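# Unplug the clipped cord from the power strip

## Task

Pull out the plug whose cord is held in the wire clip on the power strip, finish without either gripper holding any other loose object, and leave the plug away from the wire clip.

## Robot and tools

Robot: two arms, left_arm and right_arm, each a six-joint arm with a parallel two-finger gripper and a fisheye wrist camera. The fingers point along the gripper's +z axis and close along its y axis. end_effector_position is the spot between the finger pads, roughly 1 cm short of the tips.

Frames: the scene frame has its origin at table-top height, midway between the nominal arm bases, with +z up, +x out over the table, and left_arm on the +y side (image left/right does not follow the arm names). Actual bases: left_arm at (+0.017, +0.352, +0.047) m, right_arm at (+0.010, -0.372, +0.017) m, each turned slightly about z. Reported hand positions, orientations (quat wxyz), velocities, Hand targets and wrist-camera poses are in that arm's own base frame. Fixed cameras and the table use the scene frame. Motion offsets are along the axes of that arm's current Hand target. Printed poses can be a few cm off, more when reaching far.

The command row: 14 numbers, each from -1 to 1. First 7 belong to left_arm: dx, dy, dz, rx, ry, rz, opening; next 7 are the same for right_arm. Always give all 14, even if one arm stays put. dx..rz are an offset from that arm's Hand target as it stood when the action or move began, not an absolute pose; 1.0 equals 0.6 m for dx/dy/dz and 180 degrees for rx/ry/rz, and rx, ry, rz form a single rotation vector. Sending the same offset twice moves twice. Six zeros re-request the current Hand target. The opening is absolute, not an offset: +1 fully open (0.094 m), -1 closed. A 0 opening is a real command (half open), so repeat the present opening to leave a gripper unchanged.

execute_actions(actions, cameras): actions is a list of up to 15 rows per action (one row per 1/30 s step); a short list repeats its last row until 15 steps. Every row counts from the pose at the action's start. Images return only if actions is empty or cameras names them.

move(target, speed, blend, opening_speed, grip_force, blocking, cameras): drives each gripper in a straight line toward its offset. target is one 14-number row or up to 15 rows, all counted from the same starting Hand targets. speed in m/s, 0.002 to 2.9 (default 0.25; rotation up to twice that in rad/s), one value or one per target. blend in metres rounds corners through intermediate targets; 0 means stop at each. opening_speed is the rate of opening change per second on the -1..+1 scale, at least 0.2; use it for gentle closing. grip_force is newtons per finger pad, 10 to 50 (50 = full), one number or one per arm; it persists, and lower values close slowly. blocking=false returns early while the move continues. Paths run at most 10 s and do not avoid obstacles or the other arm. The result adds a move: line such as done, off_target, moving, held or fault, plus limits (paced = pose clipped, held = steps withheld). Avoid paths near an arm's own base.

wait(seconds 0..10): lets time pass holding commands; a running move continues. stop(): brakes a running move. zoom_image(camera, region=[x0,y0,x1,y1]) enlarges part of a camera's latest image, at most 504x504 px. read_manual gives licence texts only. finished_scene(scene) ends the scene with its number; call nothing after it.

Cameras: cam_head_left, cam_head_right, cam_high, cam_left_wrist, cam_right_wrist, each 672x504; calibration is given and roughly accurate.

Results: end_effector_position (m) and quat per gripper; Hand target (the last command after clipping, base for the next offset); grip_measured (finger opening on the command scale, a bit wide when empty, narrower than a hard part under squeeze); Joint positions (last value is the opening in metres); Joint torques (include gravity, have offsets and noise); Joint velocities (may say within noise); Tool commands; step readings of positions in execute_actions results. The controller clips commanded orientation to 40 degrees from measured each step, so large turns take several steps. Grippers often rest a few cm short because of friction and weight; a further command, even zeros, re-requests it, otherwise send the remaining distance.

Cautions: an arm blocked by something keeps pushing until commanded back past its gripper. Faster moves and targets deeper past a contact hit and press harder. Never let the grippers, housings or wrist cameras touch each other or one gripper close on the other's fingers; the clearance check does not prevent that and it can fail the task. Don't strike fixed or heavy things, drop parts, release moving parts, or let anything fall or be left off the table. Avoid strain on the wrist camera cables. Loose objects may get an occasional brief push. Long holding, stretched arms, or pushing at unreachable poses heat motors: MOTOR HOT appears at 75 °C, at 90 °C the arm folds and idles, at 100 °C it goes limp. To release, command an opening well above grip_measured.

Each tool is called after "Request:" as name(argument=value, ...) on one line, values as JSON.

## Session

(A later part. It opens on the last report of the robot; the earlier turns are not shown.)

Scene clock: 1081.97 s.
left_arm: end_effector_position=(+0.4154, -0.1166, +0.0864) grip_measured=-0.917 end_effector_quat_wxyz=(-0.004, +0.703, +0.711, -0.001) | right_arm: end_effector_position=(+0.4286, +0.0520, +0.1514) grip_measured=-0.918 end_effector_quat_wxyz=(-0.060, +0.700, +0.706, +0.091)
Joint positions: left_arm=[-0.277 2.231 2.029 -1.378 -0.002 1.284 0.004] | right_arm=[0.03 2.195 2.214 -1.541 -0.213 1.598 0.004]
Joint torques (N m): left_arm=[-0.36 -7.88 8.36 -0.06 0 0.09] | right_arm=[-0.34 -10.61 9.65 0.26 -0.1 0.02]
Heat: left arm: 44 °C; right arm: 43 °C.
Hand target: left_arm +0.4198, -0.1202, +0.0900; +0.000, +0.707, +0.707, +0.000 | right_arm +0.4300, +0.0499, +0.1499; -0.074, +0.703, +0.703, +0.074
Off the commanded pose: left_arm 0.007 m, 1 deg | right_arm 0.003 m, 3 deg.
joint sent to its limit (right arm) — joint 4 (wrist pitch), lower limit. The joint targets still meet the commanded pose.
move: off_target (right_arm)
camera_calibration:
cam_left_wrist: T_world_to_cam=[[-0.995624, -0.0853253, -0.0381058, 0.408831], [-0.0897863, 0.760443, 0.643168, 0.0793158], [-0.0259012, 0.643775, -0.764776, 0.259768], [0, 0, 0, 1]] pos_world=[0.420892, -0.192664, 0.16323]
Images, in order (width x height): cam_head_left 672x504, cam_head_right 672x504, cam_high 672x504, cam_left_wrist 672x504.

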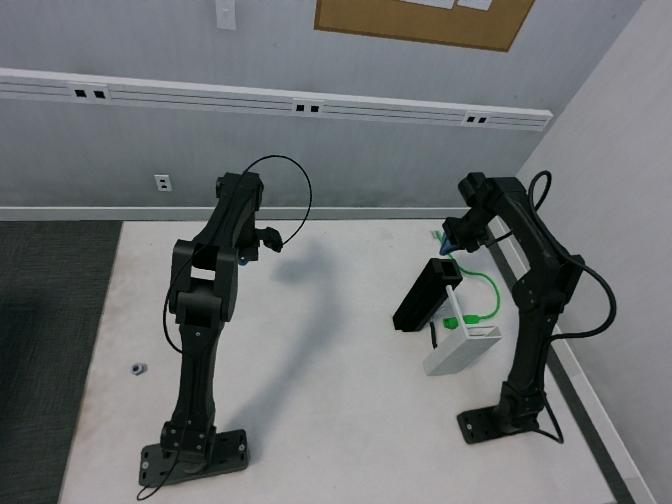

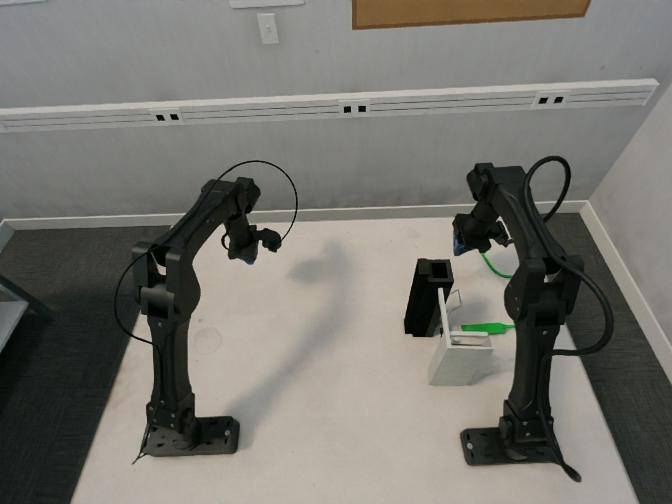

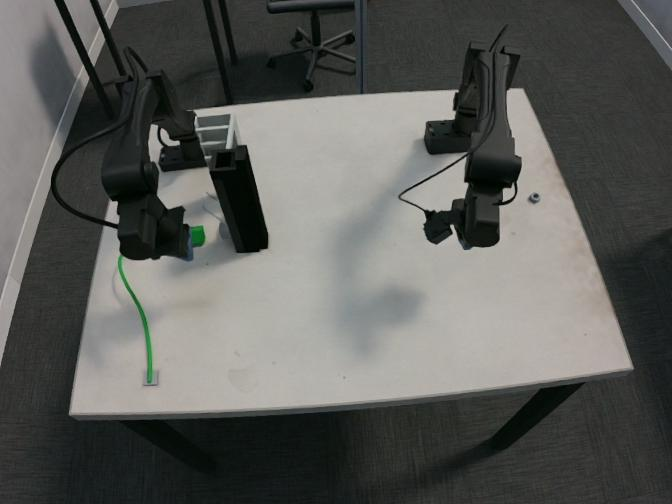

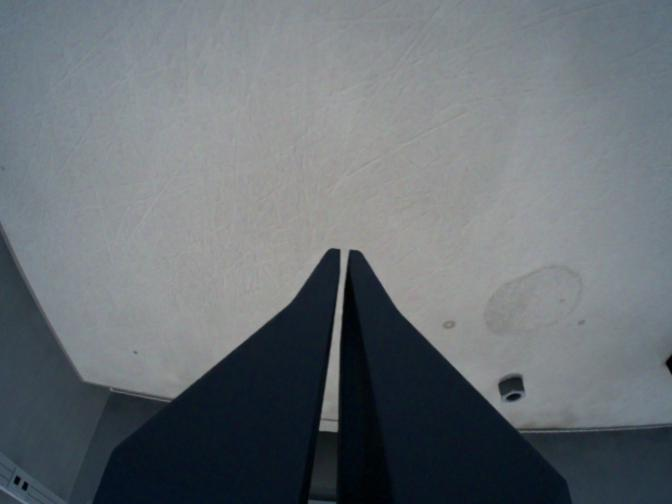

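Request:
zoom_image(camera="cam_high", region=[410, 190, 510, 270])

Request:
zoom_image(camera="cam_head_right", region=[200, 200, 300, 280])

Request:
zoom_image(camera="cam_head_left", region=[200, 200, 300, 280])

Scaled by 5.040 from the camera's 672x504 image, which has a finer 960x720 frame.

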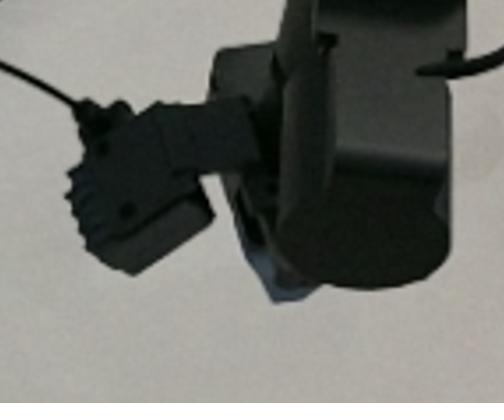

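Scaled by 5.040 from the camera's 672x504 image, which has a finer 960x720 frame.

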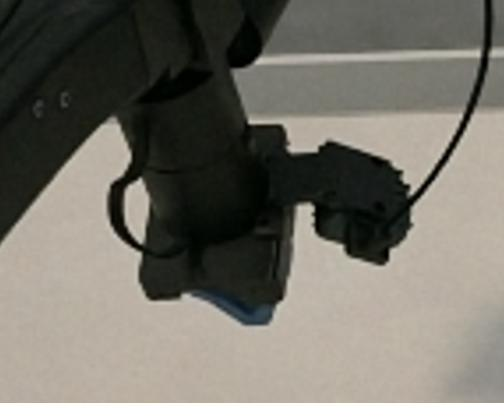

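Scaled by 5.040 from the camera's 672x504 image, which has a finer 960x720 frame.

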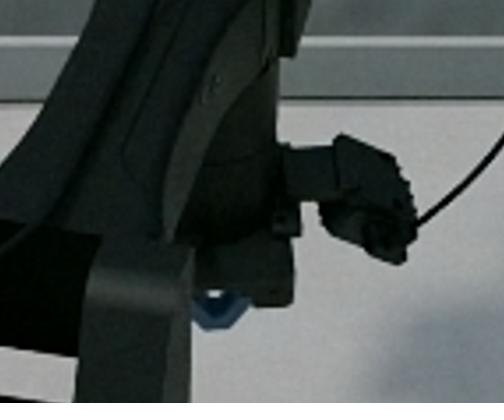

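Request:
move(target=[[0,0,0,0,0,0,-0.92,-0.0674,-0.2242,-0.0826,0,0,0,-0.92],[0,0,0,0,0,0,-0.92,0.0449,-0.2242,-0.0502,0,0,0,-0.92],[0,0,0,0,0,0,-0.92,0.0478,-0.2242,-0.0155,0,0,0,-0.92]], speed=[0.25,0.15,0.08], blend=[0.02,0.01,0], cameras=["cam_right_wrist"])

Scene clock: 1262.50 s.
left_arm: end_effector_position=(+0.4152, -0.1165, +0.0864) grip_measured=-0.917 end_effector_quat_wxyz=(-0.005, +0.704, +0.710, -0.001) | right_arm: end_effector_position=(+0.2980, +0.0745, +0.1611) grip_measured=-0.919 end_effector_quat_wxyz=(-0.083, +0.704, +0.702, +0.067)
Joint positions: left_arm=[-0.277 2.231 2.029 -1.379 -0.002 1.284 0.004] | right_arm=[0.117 1.697 1.565 -1.435 -0.213 1.692 0.004]
Joint torques (N m): left_arm=[-0.32 -7.8 8.42 -0.06 -0.02 0.08] | right_arm=[0.64 -9.96 5.87 0.45 -0.08 0.02]
Heat: left arm: 49 °C; right arm: 44 °C.
Hand target: left_arm +0.4197, -0.1202, +0.0900; +0.000, +0.708, +0.707, +0.000 | right_arm +0.2955, +0.0759, +0.1650; -0.075, +0.703, +0.703, +0.074
Off the commanded pose: left_arm 0.007 m, 1 deg | right_arm 0.005 m, 1 deg.
move: done
camera_calibration:
cam_right_wrist: T_world_to_cam=[[-0.99768, -0.0600931, -0.0319842, 0.309284], [-0.0619588, 0.606946, 0.792324, -0.145818], [-0.0282006, 0.792468, -0.609261, 0.149807], [0, 0, 0, 1]] pos_world=[0.303756, -0.0116277, 0.216699]
Images, in order (width x height): cam_right_wrist 672x504.

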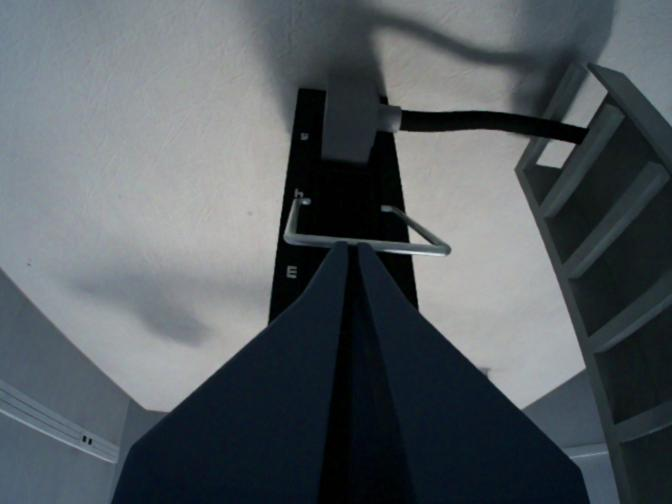

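Request:
move(target=[[0,0,0,0,0,0,-0.92,-0.0246,0,0.0181,0,0,0,-0.92],[0,0,0,0,0,0,-0.92,-0.0497,0,0.0393,0,0,0,-0.92],[0,0,0,0,0,0,-0.92,-0.0683,0,0.0665,0,0,0,-0.92],[0,0,0,0,0,0,-0.92,-0.0772,0,0.0890,0,0,0,-0.92]], speed=0.06, blend=[0.005,0.005,0.005,0], cameras=["cam_right_wrist"])

Scene clock: 1281.43 s.
left_arm: end_effector_position=(+0.4152, -0.1165, +0.0864) grip_measured=-0.917 end_effector_quat_wxyz=(-0.005, +0.704, +0.710, -0.001) | right_arm: end_effector_position=(+0.2964, +0.0449, +0.1003) grip_measured=-0.919 end_effector_quat_wxyz=(-0.082, +0.702, +0.704, +0.069)
Joint positions: left_arm=[-0.277 2.231 2.029 -1.379 -0.002 1.284 0.004] | right_arm=[0.018 1.689 1.314 -1.211 -0.215 1.586 0.004]
Joint torques (N m): left_arm=[-0.34 -7.82 8.42 -0.06 -0.01 0.06] | right_arm=[-0.54 -9.37 6.06 0.38 -0.07 -0.08]
Heat: left arm: 49 °C; right arm: 42 °C.
Hand target: left_arm +0.4197, -0.1202, +0.0900; +0.000, +0.708, +0.707, +0.000 | right_arm +0.2955, +0.0419, +0.1032; -0.074, +0.703, +0.703, +0.074
Off the commanded pose: left_arm 0.007 m, 1 deg | right_arm 0.004 m, 1 deg.
move: done
camera_calibration:
cam_right_wrist: T_world_to_cam=[[-0.997214, -0.0651773, -0.036283, 0.304472], [-0.0683815, 0.60436, 0.793771, -0.0779275], [-0.0298079, 0.794041, -0.607133, 0.13636], [0, 0, 0, 1]] pos_world=[0.30236, -0.0413342, 0.155692]
Images, in order (width x height): cam_right_wrist 672x504.

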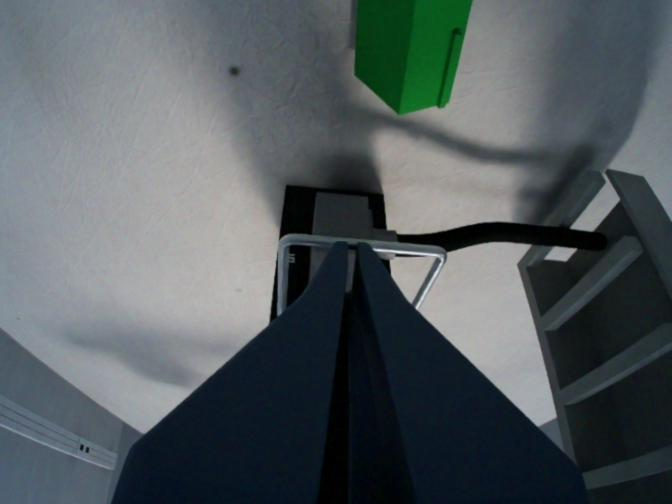

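Request:
move(target=[[0,0,0,0,0,0,-0.92,-0.0777,0,-0.1303,0,0,0,-0.92],[0,0,0,0,0,0,1.0,-0.0452,0.0992,-0.1949,-0.2362,-0.3271,-0.3135,1.0]], speed=[0.3,0.6], blend=[0.03,0], cameras=["cam_head_left", "cam_head_right", "cam_high", "cam_right_wrist"])

Scene clock: 1298.33 s.
left_arm: end_effector_position=(+0.4152, -0.1165, +0.0864) grip_measured=+0.997 end_effector_quat_wxyz=(-0.005, +0.704, +0.710, -0.001) | right_arm: end_effector_position=(+0.3570, -0.0060, +0.2094) grip_measured=+0.998 end_effector_quat_wxyz=(+0.532, +0.236, +0.814, -0.005)
Joint positions: left_arm=[-0.277 2.231 2.029 -1.379 -0.002 1.285 0.094] | right_arm=[0.195 1.07 0.716 -0.146 0.435 0.498 0.094]
Joint torques (N m): left_arm=[-0.32 -7.82 8.42 -0.07 -0.01 0.07] | right_arm=[-0.57 -4.42 7.64 2.09 0.15 -0.12]
Heat: left arm: 49 °C; right arm: 43 °C.
Hand target: left_arm +0.4197, -0.1202, +0.0900; +0.000, +0.708, +0.707, +0.000 | right_arm +0.3551, -0.0091, +0.2119; +0.538, +0.237, +0.809, -0.006
Off the commanded pose: left_arm 0.007 m, 1 deg | right_arm 0.004 m, 1 deg.
move: done
camera_calibration:
cam_right_wrist: T_world_to_cam=[[-0.329986, -0.923288, -0.196594, 0.155723], [-0.833868, 0.382716, -0.397734, 0.391823], [0.442462, 0.0326867, -0.896191, 0.132236], [0, 0, 0, 1]] pos_world=[0.319606, -0.0105019, 0.304964]
Images, in order (width x height): cam_head_left 672x504, cam_head_right 672x504, cam_high 672x504, cam_right_wrist 672x504.

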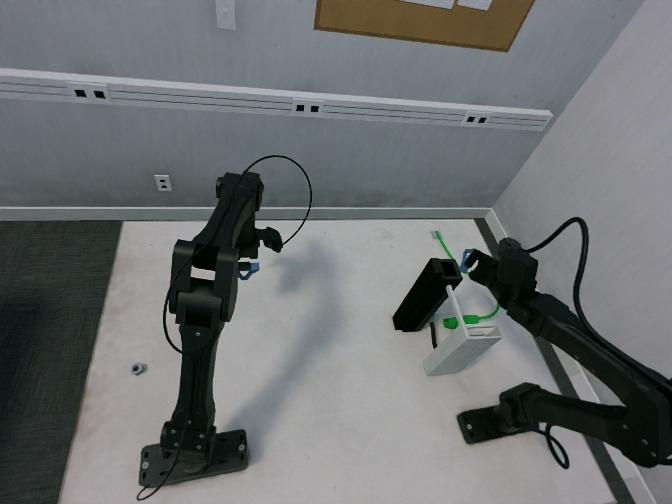

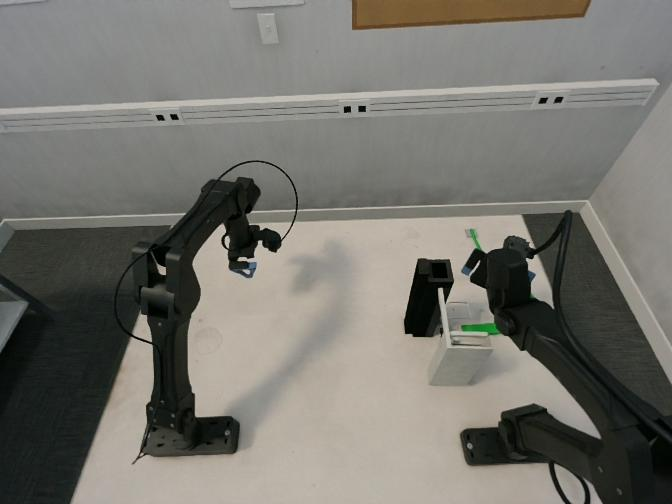

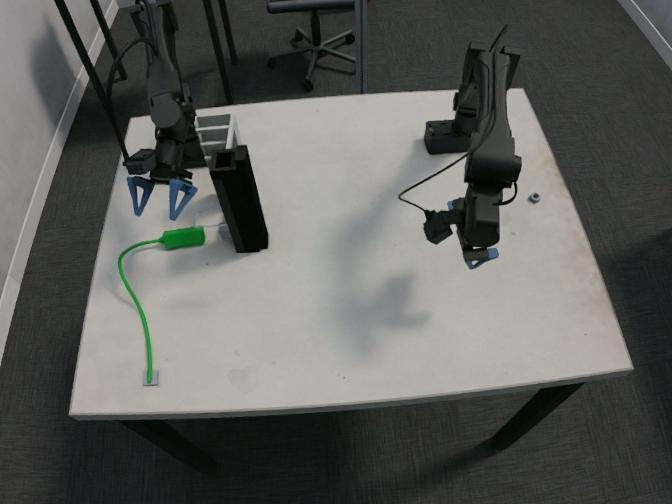

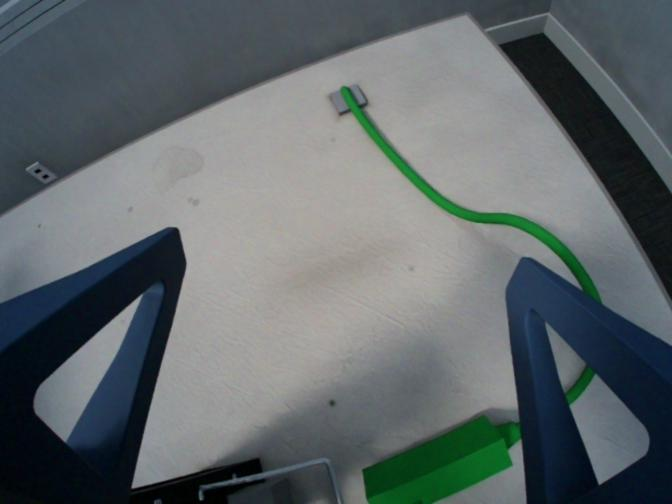

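Request:
zoom_image(camera="cam_right_wrist", region=[180, 380, 560, 504])

Request:
zoom_image(camera="cam_high", region=[100, 190, 290, 290])

Request:
zoom_image(camera="cam_head_right", region=[400, 240, 560, 400])

Scaled by 1.326 from the camera's 672x504 image, which has a finer 960x720 frame.

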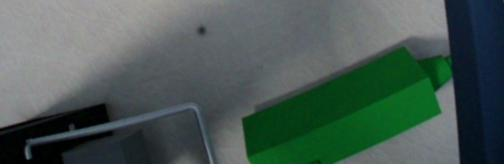

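Scaled by 2.653 from the camera's 672x504 image, which has a finer 960x720 frame.

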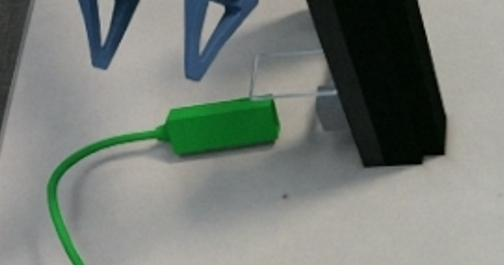

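Scaled by 3.150 from the camera's 672x504 image, which has a finer 960x720 frame.

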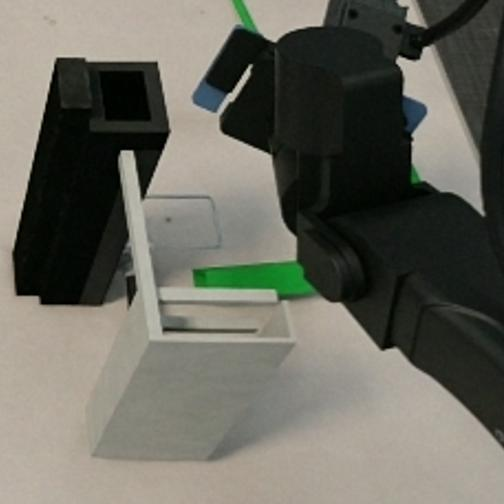

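Request:
move(target=[[0,0,0,0,0,0,-0.92,0.0355,-0.0277,-0.0422,0.2627,0.2686,0.2825,0.32],[0,0,0,0,0,0,-0.92,0.1558,0.0272,-0.0780,0.2627,0.2686,0.2825,0.32]], speed=[0.8,0.3], blend=[0.03,0], cameras=["cam_right_wrist"])

Scene clock: 1380.07 s.
left_arm: end_effector_position=(+0.4152, -0.1165, +0.0864) grip_measured=-0.917 end_effector_quat_wxyz=(-0.005, +0.704, +0.710, -0.001) | right_arm: end_effector_position=(+0.2942, +0.0561, +0.1491) grip_measured=+0.322 end_effector_quat_wxyz=(-0.011, +0.704, +0.710, -0.003)
Joint positions: left_arm=[-0.277 2.231 2.029 -1.379 -0.002 1.285 0.004] | right_arm=[0.177 1.694 1.53 -1.424 -0.014 1.74 0.062]
Joint torques (N m): left_arm=[-0.35 -7.83 8.42 -0.07 -0.01 0.08] | right_arm=[-0.08 -9.84 6.23 0.33 0.12 0.02]
Heat: left arm: 50 °C; right arm: 42 °C.
Hand target: left_arm +0.4197, -0.1202, +0.0900; +0.000, +0.708, +0.707, +0.000 | right_arm +0.2922, +0.0530, +0.1539; +0.000, +0.707, +0.707, +0.000
Off the commanded pose: left_arm 0.007 m, 1 deg | right_arm 0.006 m, 1 deg.
move: done; blend cut to 0 m at target 1
camera_calibration:
cam_right_wrist: T_world_to_cam=[[-0.996657, -0.0787884, -0.0216068, 0.303192], [-0.0736633, 0.752278, 0.654715, -0.109566], [-0.0353296, 0.654118, -0.755567, 0.188664], [0, 0, 0, 1]] pos_world=[0.300772, -0.0170967, 0.220834]
Images, in order (width x height): cam_right_wrist 672x504.

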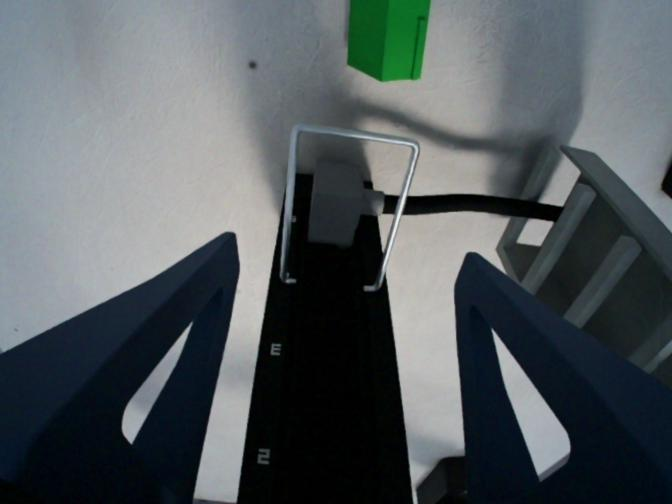

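Request:
move(target=[[0,0,0,0,0,0,-0.92,0,0,0.1033,0,0.0667,0,0.32],[0,0,0,0,0,0,-0.92,0,0,0.1033,0,0.0667,0,-0.15],[0,0,0,0,0,0,-0.92,0.0075,0,0.0633,0,0.0667,0,-0.15],[0,0,0,0,0,0,-0.92,0.0258,0,0.0283,0,0.0667,0,-0.15],[0,0,0,0,0,0,-0.92,0.0557,0,0.0023,0,0.0667,0,-0.15],[0,0,0,0,0,0,-0.92,0.0557,0,0.0023,0,0.0667,0,0.32],[0,0,0,0,0,0,-0.92,-0.0067,0,-0.0083,0,0.0667,0,0.32],[0,0,0,0,0,0,-0.92,-0.0033,0,0.1042,0,0.0667,0,0.32]], speed=[0.2,0.1,0.08,0.08,0.08,0.1,0.15,0.2], blend=[0,0,0.005,0.005,0,0,0.01,0], grip_force=30, cameras=["cam_right_wrist"])

Scene clock: 1432.80 s.
left_arm: end_effector_position=(+0.4152, -0.1165, +0.0864) grip_measured=-0.917 end_effector_quat_wxyz=(-0.005, +0.704, +0.710, -0.001) | right_arm: end_effector_position=(+0.2940, +0.0496, +0.0925) grip_measured=+0.318 end_effector_quat_wxyz=(-0.073, +0.706, +0.700, +0.075)
Joint positions: left_arm=[-0.277 2.231 2.029 -1.379 -0.002 1.285 0.004] | right_arm=[0.037 1.663 1.254 -1.15 -0.21 1.618 0.062]
Joint torques (N m): left_arm=[-0.29 -7.79 8.42 -0.05 -0.01 0.06] | right_arm=[0.44 -7.66 6.37 0.4 -0.11 -0.07]
Heat: left arm: 50 °C; right arm: 41 °C.
Hand target: left_arm +0.4197, -0.1202, +0.0900; +0.000, +0.708, +0.707, +0.000 | right_arm +0.2922, +0.0511, +0.0913; -0.074, +0.703, +0.703, +0.074
Off the commanded pose: left_arm 0.007 m, 1 deg | right_arm 0.003 m, 0 deg.
grip_force (N): 30, 30
move: done; target 6's new opening was sent with right_arm's hand 0.011 m and 1 deg from that target
camera_calibration:
cam_right_wrist: T_world_to_cam=[[-0.997077, -0.0520662, -0.0559194, 0.303126], [-0.0760755, 0.608525, 0.78988, -0.0722665], [-0.00709774, 0.791825, -0.610707, 0.121593], [0, 0, 0, 1]] pos_world=[0.297606, -0.036522, 0.14829]
Images, in order (width x height): cam_right_wrist 672x504.

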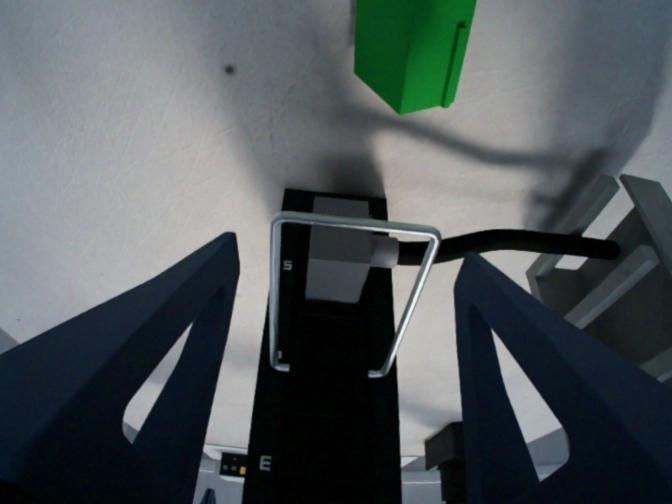

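Request:
move(target=[[0,0,0,0,0,0,-0.92,-0.0029,0,0.0369,0,0,0,0.32],[0,0,0,0,0,0,-0.92,-0.0029,0,0.0369,0,0,0,-0.17],[0,0,0,0,0,0,-0.92,0.016,0,-0.0157,0,0,0,-0.17],[0,0,0,0,0,0,-0.92,0.0433,0,-0.0559,0,0,0,-0.17],[0,0,0,0,0,0,-0.92,0.0778,0,-0.0751,0,0,0,-0.17],[0,0,0,0,0,0,-0.92,0.0778,0,-0.0751,0,0,0,0.35],[0,0,0,0,0,0,-0.92,0.0191,0,-0.0985,0,0,0,0.35],[0,0,0,0,0,0,-0.92,-0.0011,0,0.0122,0,0,0,0.35]], speed=[0.1,0.1,0.08,0.08,0.08,0.1,0.2,0.2], blend=[0,0,0.005,0.005,0,0,0.01,0], grip_force=30, cameras=["cam_right_wrist","cam_high"])

Scene clock: 1509.40 s.
left_arm: end_effector_position=(+0.4152, -0.1165, +0.0864) grip_measured=-0.917 end_effector_quat_wxyz=(-0.005, +0.704, +0.710, -0.001) | right_arm: end_effector_position=(+0.2942, +0.0500, +0.0871) grip_measured=+0.348 end_effector_quat_wxyz=(-0.070, +0.706, +0.700, +0.077)
Joint positions: left_arm=[-0.277 2.231 2.029 -1.379 -0.002 1.285 0.004] | right_arm=[0.039 1.661 1.23 -1.121 -0.209 1.621 0.063]
Joint torques (N m): left_arm=[-0.25 -7.83 8.4 -0.07 -0.01 0.06] | right_arm=[0.51 -7.08 6.39 0.43 -0.11 -0.08]
Heat: left arm: 50 °C; right arm: 42 °C.
Hand target: left_arm +0.4197, -0.1202, +0.0900; +0.000, +0.708, +0.707, +0.000 | right_arm +0.2922, +0.0519, +0.0841; -0.074, +0.703, +0.703, +0.074
Off the commanded pose: left_arm 0.007 m, 1 deg | right_arm 0.004 m, 1 deg.
grip_force (N): 30, 30
move: done; target 6's new opening was sent with right_arm's hand 0.021 m and 4 deg from that target
camera_calibration:
cam_right_wrist: T_world_to_cam=[[-0.996671, -0.0513692, -0.063313, 0.303712], [-0.0815086, 0.609514, 0.788574, -0.0666332], [-0.0019183, 0.791109, -0.611672, 0.11659], [0, 0, 0, 1]] pos_world=[0.297493, -0.0360198, 0.143089]
Images, in order (width x height): cam_high 672x504, cam_right_wrist 672x504.

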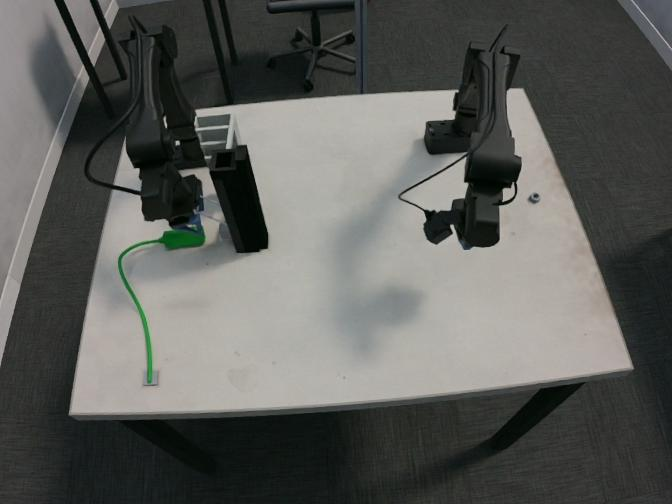

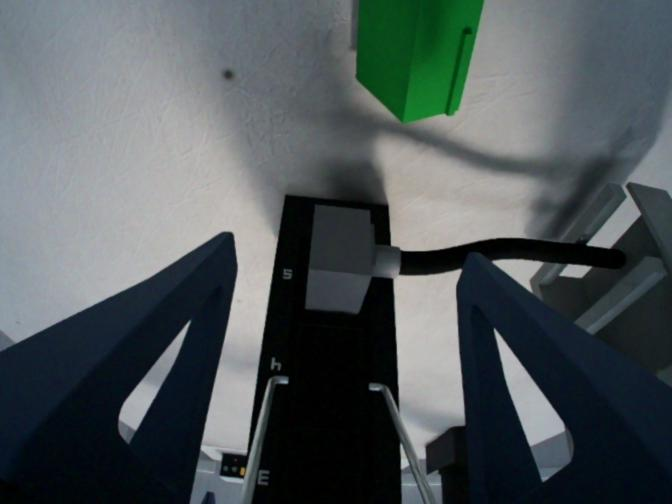

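Request:
execute_actions(actions=[], cameras=["cam_head_left","cam_head_right","cam_high"])

Scene clock: 1567.97 s.
left_arm: end_effector_position=(+0.4152, -0.1165, +0.0864) grip_measured=-0.917 end_effector_quat_wxyz=(-0.005, +0.704, +0.710, -0.001) | right_arm: end_effector_position=(+0.2943, +0.0500, +0.0871) grip_measured=+0.348 end_effector_quat_wxyz=(-0.070, +0.706, +0.700, +0.078)
Joint positions: left_arm=[-0.277 2.231 2.029 -1.379 -0.002 1.285 0.004] | right_arm=[0.039 1.661 1.23 -1.12 -0.209 1.621 0.063]
Joint velocities: within noise
Joint torques (N m): left_arm=[-0.34 -7.79 8.42 -0.05 -0.01 0.07] | right_arm=[0.53 -7.06 6.38 0.42 -0.12 -0.08]
Heat: left arm: 50 °C; right arm: 42 °C.
Hand target: left_arm +0.4197, -0.1202, +0.0900; +0.000, +0.708, +0.707, +0.000 | right_arm +0.2922, +0.0519, +0.0841; -0.074, +0.703, +0.703, +0.074
Tool commands: left_gripper/opening=-0.92 right_gripper/opening=+0.35
Off the commanded pose: left_arm 0.007 m, 1 deg | right_arm 0.004 m, 1 deg.
grip_force (N): 30, 30
Images, in order (width x height): cam_head_left 672x504, cam_head_right 672x504, cam_high 672x504.

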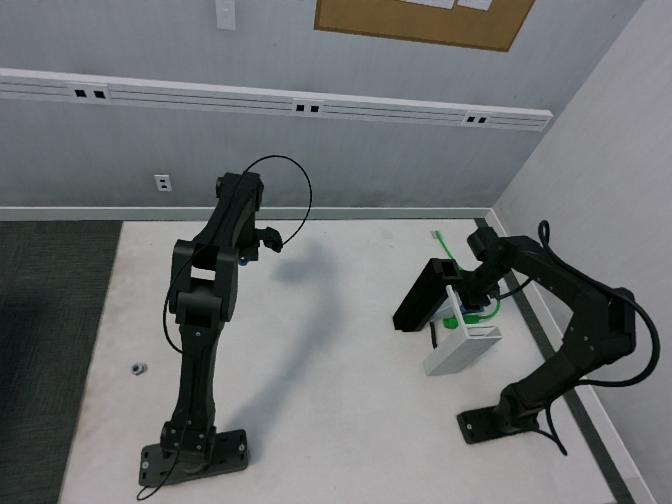

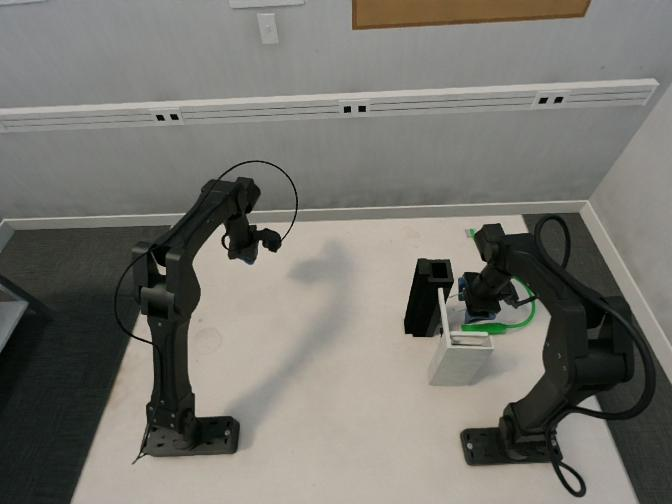

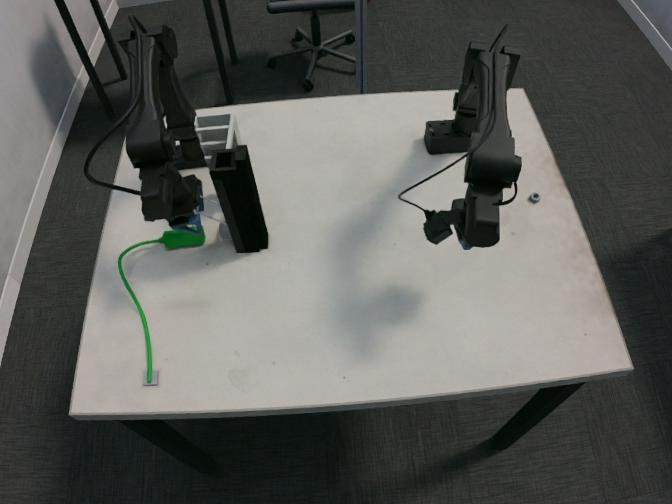

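Request:
zoom_image(camera="cam_high", region=[40, 384, 110, 436])

Request:
zoom_image(camera="cam_high", region=[590, 340, 660, 392])

Request:
zoom_image(camera="cam_head_right", region=[130, 400, 250, 490])

Request:
zoom_image(camera="cam_head_right", region=[450, 410, 570, 500])

Request:
zoom_image(camera="cam_head_left", region=[130, 410, 250, 500])

Request:
zoom_image(camera="cam_head_left", region=[440, 380, 560, 470])

Scaled by 7.200 from the camera's 672x504 image, which has a finer 960x720 frame.

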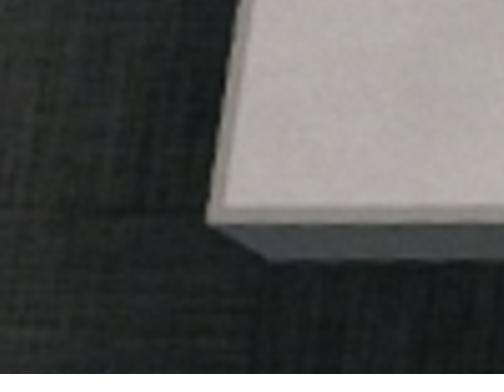

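Scaled by 7.200 from the camera's 672x504 image, which has a finer 960x720 frame.

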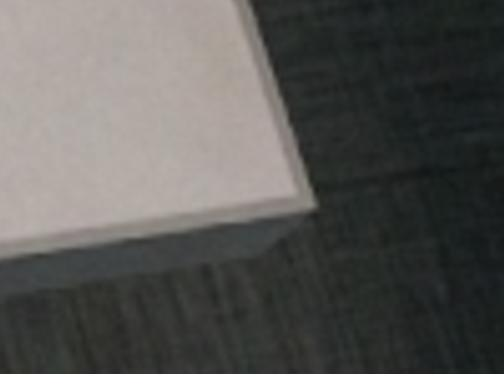

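Scaled by 4.200 from the camera's 672x504 image, which has a finer 960x720 frame.

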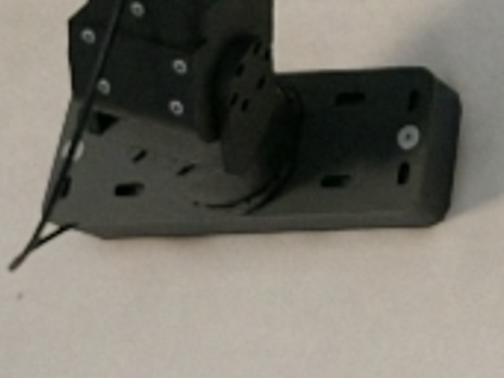

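Scaled by 4.200 from the camera's 672x504 image, which has a finer 960x720 frame.

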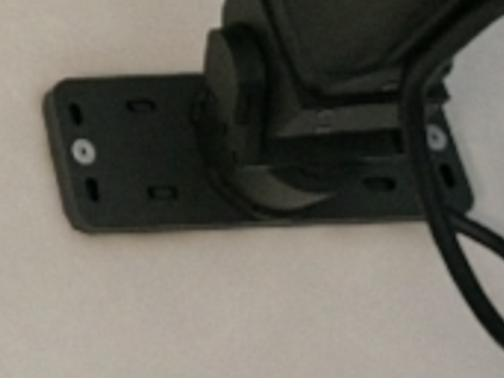

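Scaled by 4.200 from the camera's 672x504 image, which has a finer 960x720 frame.

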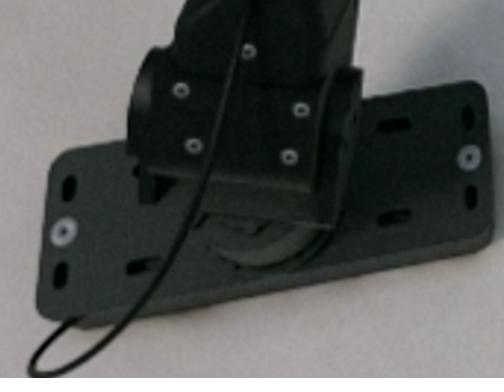

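Scaled by 4.200 from the camera's 672x504 image, which has a finer 960x720 frame.

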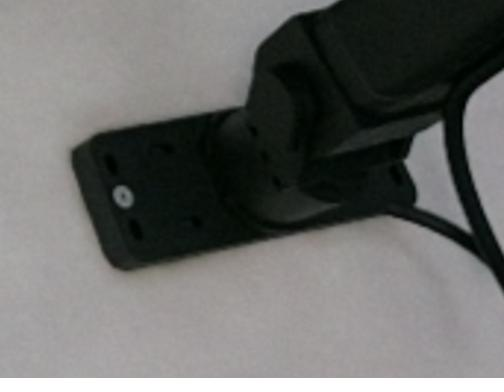

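Request:
move(target=[[0.067,-0.0995,-0.2667,0,0,-0.5,-0.92,0,0,0,0,0,0,0.35],[0.117,-0.2095,-0.1,0.1045,0,-0.9945,0.35,0,0,0,0,0,0,0.35]], speed=[0.5,0.3], blend=[0.03,0], cameras=["cam_left_wrist"])

Scene clock: 1652.73 s.
left_arm: end_effector_position=(+0.2966, -0.0504, +0.1450) grip_measured=+0.347 end_effector_quat_wxyz=(+0.081, +0.700, -0.707, +0.064) | right_arm: end_effector_position=(+0.2943, +0.0500, +0.0871) grip_measured=+0.348 end_effector_quat_wxyz=(-0.070, +0.706, +0.700, +0.078)
Joint positions: left_arm=[-0.049 1.687 1.49 -1.389 0.205 -1.609 0.063] | right_arm=[0.039 1.661 1.23 -1.12 -0.209 1.621 0.063]
Joint torques (N m): left_arm=[0.42 -7.45 4.52 0.16 0.1 -0.1] | right_arm=[0.51 -7.05 6.37 0.43 -0.11 -0.09]
Heat: left arm: 49 °C; right arm: 41 °C.
Hand target: left_arm +0.2942, -0.0498, +0.1501; +0.074, +0.703, -0.704, +0.074 | right_arm +0.2922, +0.0519, +0.0841; -0.074, +0.703, +0.703, +0.074
Off the commanded pose: left_arm 0.006 m, 1 deg | right_arm 0.004 m, 1 deg.
grip_force (N): 30, 30
move: done
camera_calibration:
cam_left_wrist: T_world_to_cam=[[0.995161, 0.0528457, -0.082831, -0.278563], [0.0977224, -0.619848, 0.778613, -0.164162], [-0.0101962, -0.782941, -0.622013, 0.161681], [0, 0, 0, 1]] pos_world=[0.294906, 0.039552, 0.205313]
Images, in order (width x height): cam_left_wrist 672x504.

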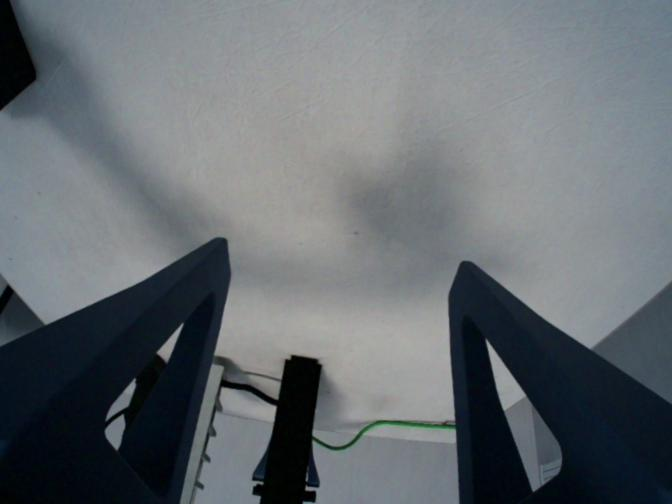

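Request:
move(target=[-0.0236,0,0.1108,0,0,0,0.35,0,0,0,0,0,0,0.35], speed=0.15)

Request:
move(target=[[0.0178,0,-0.0473,0,0,0,0.35,0,0,0,0,0,0,0.35],[0.043,0,-0.0777,0,0,0,0.35,0,0,0,0,0,0,0.35],[0.0776,0,-0.0969,0,0,0,0.35,0,0,0,0,0,0,0.35]], speed=0.08, blend=[0.005,0.005,0])

Scene clock: 1664.80 s.
left_arm: end_effector_position=(+0.2959, -0.0504, +0.0842) grip_measured=+0.347 end_effector_quat_wxyz=(+0.072, +0.699, -0.707, +0.073) | right_arm: end_effector_position=(+0.2943, +0.0500, +0.0871) grip_measured=+0.348 end_effector_quat_wxyz=(-0.070, +0.706, +0.700, +0.078)
Joint positions: left_arm=[-0.049 1.679 1.239 -1.121 0.206 -1.609 0.063] | right_arm=[0.039 1.661 1.23 -1.12 -0.209 1.621 0.063]
Joint torques (N m): left_arm=[0.42 -5.29 4.49 0.23 0.1 -0.08] | right_arm=[0.51 -7.05 6.39 0.42 -0.12 -0.08]
Heat: left arm: 47 °C; right arm: 41 °C.
Hand target: left_arm +0.2942, -0.0498, +0.0821; +0.074, +0.703, -0.704, +0.074 | right_arm +0.2922, +0.0519, +0.0841; -0.074, +0.703, +0.703, +0.074
Off the commanded pose: left_arm 0.003 m, 1 deg | right_arm 0.004 m, 1 deg.
grip_force (N): 30, 30
move: done

Scene clock: 1666.43 s.
left_arm: end_effector_position=(+0.2903, -0.0817, +0.1340) grip_measured=+0.347 end_effector_quat_wxyz=(+0.085, +0.703, -0.704, +0.059) | right_arm: end_effector_position=(+0.2943, +0.0500, +0.0871) grip_measured=+0.348 end_effector_quat_wxyz=(-0.070, +0.706, +0.700, +0.078)
Joint positions: left_arm=[-0.154 1.679 1.437 -1.334 0.207 -1.723 0.063] | right_arm=[0.039 1.661 1.23 -1.12 -0.209 1.621 0.063]
Joint torques (N m): left_arm=[-0.21 -6.49 8.27 -0.07 0.07 -0.11] | right_arm=[0.51 -7.05 6.39 0.42 -0.11 -0.09]
Heat: left arm: 47 °C; right arm: 41 °C.
Hand target: left_arm +0.2941, -0.0832, +0.1487; +0.074, +0.703, -0.704, +0.074 | right_arm +0.2922, +0.0519, +0.0841; -0.074, +0.703, +0.703, +0.074
Off the commanded pose: left_arm 0.015 m, 2 deg | right_arm 0.004 m, 1 deg.
grip_force (N): 30, 30
move: off_target (left_arm)

Request:
move(target=[-0.3003,-0.0748,-0.0797,0.1755,-0.2574,0.2401,0.35,0,0,0,0,0,0,0.35], speed=0.4, cameras=["cam_high"])

Scene clock: 1728.13 s.
left_arm: end_effector_position=(+0.3397, +0.1011, +0.1538) grip_measured=+0.347 end_effector_quat_wxyz=(+0.401, -0.374, +0.836, -0.001) | right_arm: end_effector_position=(+0.2943, +0.0500, +0.0871) grip_measured=+0.348 end_effector_quat_wxyz=(-0.070, +0.706, +0.700, +0.078)
Joint positions: left_arm=[0.208 1.197 0.797 -0.357 -0.154 -0.565 0.063] | right_arm=[0.039 1.661 1.23 -1.12 -0.209 1.621 0.063]
Joint torques (N m): left_arm=[0.65 -3.93 5.42 1.58 -0.08 0.08] | right_arm=[0.54 -7.05 6.39 0.43 -0.11 -0.08]
Heat: left arm: 45 °C; right arm: 41 °C.
Hand target: left_arm +0.3393, +0.1029, +0.1579; +0.414, -0.371, +0.831, -0.002 | right_arm +0.2922, +0.0519, +0.0841; -0.074, +0.703, +0.703, +0.074
Off the commanded pose: left_arm 0.005 m, 2 deg | right_arm 0.004 m, 1 deg.
grip_force (N): 30, 30
move: done
Images, in order (width x height): cam_high 672x504.

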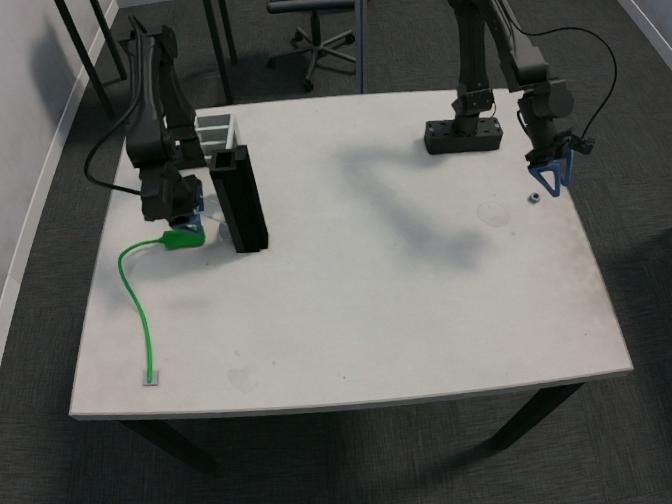

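Request:
move(target=[0.1597,-0.1917,-0.0565,0.1199,-0.0372,0.2102,0.35,0,0,0,0,0,0,0.35], speed=0.4, cameras=["cam_left_wrist"])

Scene clock: 1737.87 s.
left_arm: end_effector_position=(+0.3497, -0.0507, +0.1527) grip_measured=+0.347 end_effector_quat_wxyz=(+0.496, -0.001, +0.868, -0.004) | right_arm: end_effector_position=(+0.2943, +0.0500, +0.0871) grip_measured=+0.348 end_effector_quat_wxyz=(-0.070, +0.706, +0.700, +0.078)
Joint positions: left_arm=[-0.254 1.094 0.563 -0.016 -0.212 -0.137 0.063] | right_arm=[0.039 1.661 1.23 -1.12 -0.209 1.621 0.063]
Joint torques (N m): left_arm=[-0.25 -1.48 5.41 1.77 -0.21 0.03] | right_arm=[0.53 -7.1 6.38 0.42 -0.11 -0.09]
Heat: left arm: 45 °C; right arm: 41 °C.
Hand target: left_arm +0.3501, -0.0500, +0.1501; +0.500, +0.000, +0.866, +0.000 | right_arm +0.2922, +0.0519, +0.0841; -0.074, +0.703, +0.703, +0.074
Off the commanded pose: left_arm 0.003 m, 1 deg | right_arm 0.004 m, 1 deg.
grip_force (N): 30, 30
move: done
camera_calibration:
cam_left_wrist: T_world_to_cam=[[0.0751964, -0.995903, 0.0502234, -0.0824613], [-0.9388, -0.0876838, -0.333115, 0.3837], [0.336154, -0.0221007, -0.941548, 0.133035], [0, 0, 0, 1]] pos_world=[0.321698, -0.045539, 0.257217]
Images, in order (width x height): cam_left_wrist 672x504.

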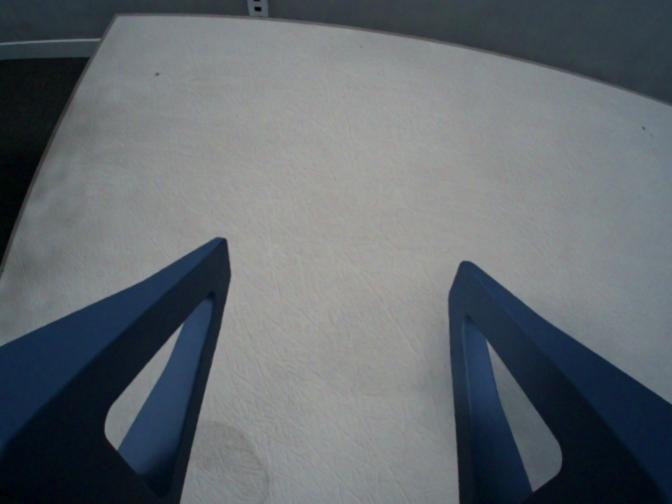

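Request:
move(target=[0.0866,0,0.05,0,0,0,0.35,0,0,0,0,0,0,0.35], speed=0.15)

Request:
move(target=[[-0.0578,0,-0.0201,0,0,0,0.35,0,0,0,0,0,0,0.35],[-0.0963,0,-0.0012,0,0,0,0.35,0,0,0,0,0,0,0.35]], speed=0.08, blend=[0.005,0])

Scene clock: 1744.07 s.
left_arm: end_effector_position=(+0.3501, -0.0507, +0.0906) grip_measured=+0.347 end_effector_quat_wxyz=(+0.494, -0.001, +0.869, -0.004) | right_arm: end_effector_position=(+0.2943, +0.0500, +0.0871) grip_measured=+0.348 end_effector_quat_wxyz=(-0.070, +0.706, +0.700, +0.078)
Joint positions: left_arm=[-0.254 1.258 0.38 0.327 -0.212 -0.137 0.063] | right_arm=[0.039 1.661 1.23 -1.12 -0.209 1.621 0.063]
Joint torques (N m): left_arm=[-0.25 -1.91 4.94 1.77 -0.2 0.05] | right_arm=[0.51 -7.06 6.38 0.43 -0.11 -0.08]
Heat: left arm: 45 °C; right arm: 41 °C.
Hand target: left_arm +0.3501, -0.0500, +0.0902; +0.500, +0.000, +0.866, +0.000 | right_arm +0.2922, +0.0519, +0.0841; -0.074, +0.703, +0.703, +0.074
Off the commanded pose: left_arm 0.001 m, 1 deg | right_arm 0.004 m, 1 deg.
grip_force (N): 30, 30
move: done

Scene clock: 1745.50 s.
left_arm: end_effector_position=(+0.3680, -0.0488, +0.1242) grip_measured=+0.347 end_effector_quat_wxyz=(+0.484, +0.001, +0.875, +0.004) | right_arm: end_effector_position=(+0.2943, +0.0500, +0.0871) grip_measured=+0.348 end_effector_quat_wxyz=(-0.070, +0.706, +0.700, +0.078)
Joint positions: left_arm=[-0.232 1.243 0.55 0.12 -0.202 -0.119 0.063] | right_arm=[0.039 1.661 1.23 -1.12 -0.209 1.621 0.063]
Joint torques (N m): left_arm=[0.61 -2.25 9.24 1.49 -0.03 0.05] | right_arm=[0.51 -7.01 6.39 0.43 -0.11 -0.08]
Heat: left arm: 45 °C; right arm: 41 °C.
Hand target: left_arm +0.3784, -0.0500, +0.1405; +0.500, +0.000, +0.866, +0.000 | right_arm +0.2922, +0.0519, +0.0841; -0.074, +0.703, +0.703, +0.074
Off the commanded pose: left_arm 0.019 m, 2 deg | right_arm 0.004 m, 1 deg.
grip_force (N): 30, 30
move: off_target (left_arm)

Request:
finished_scene(scene=1)

The scene is finished: the task was done.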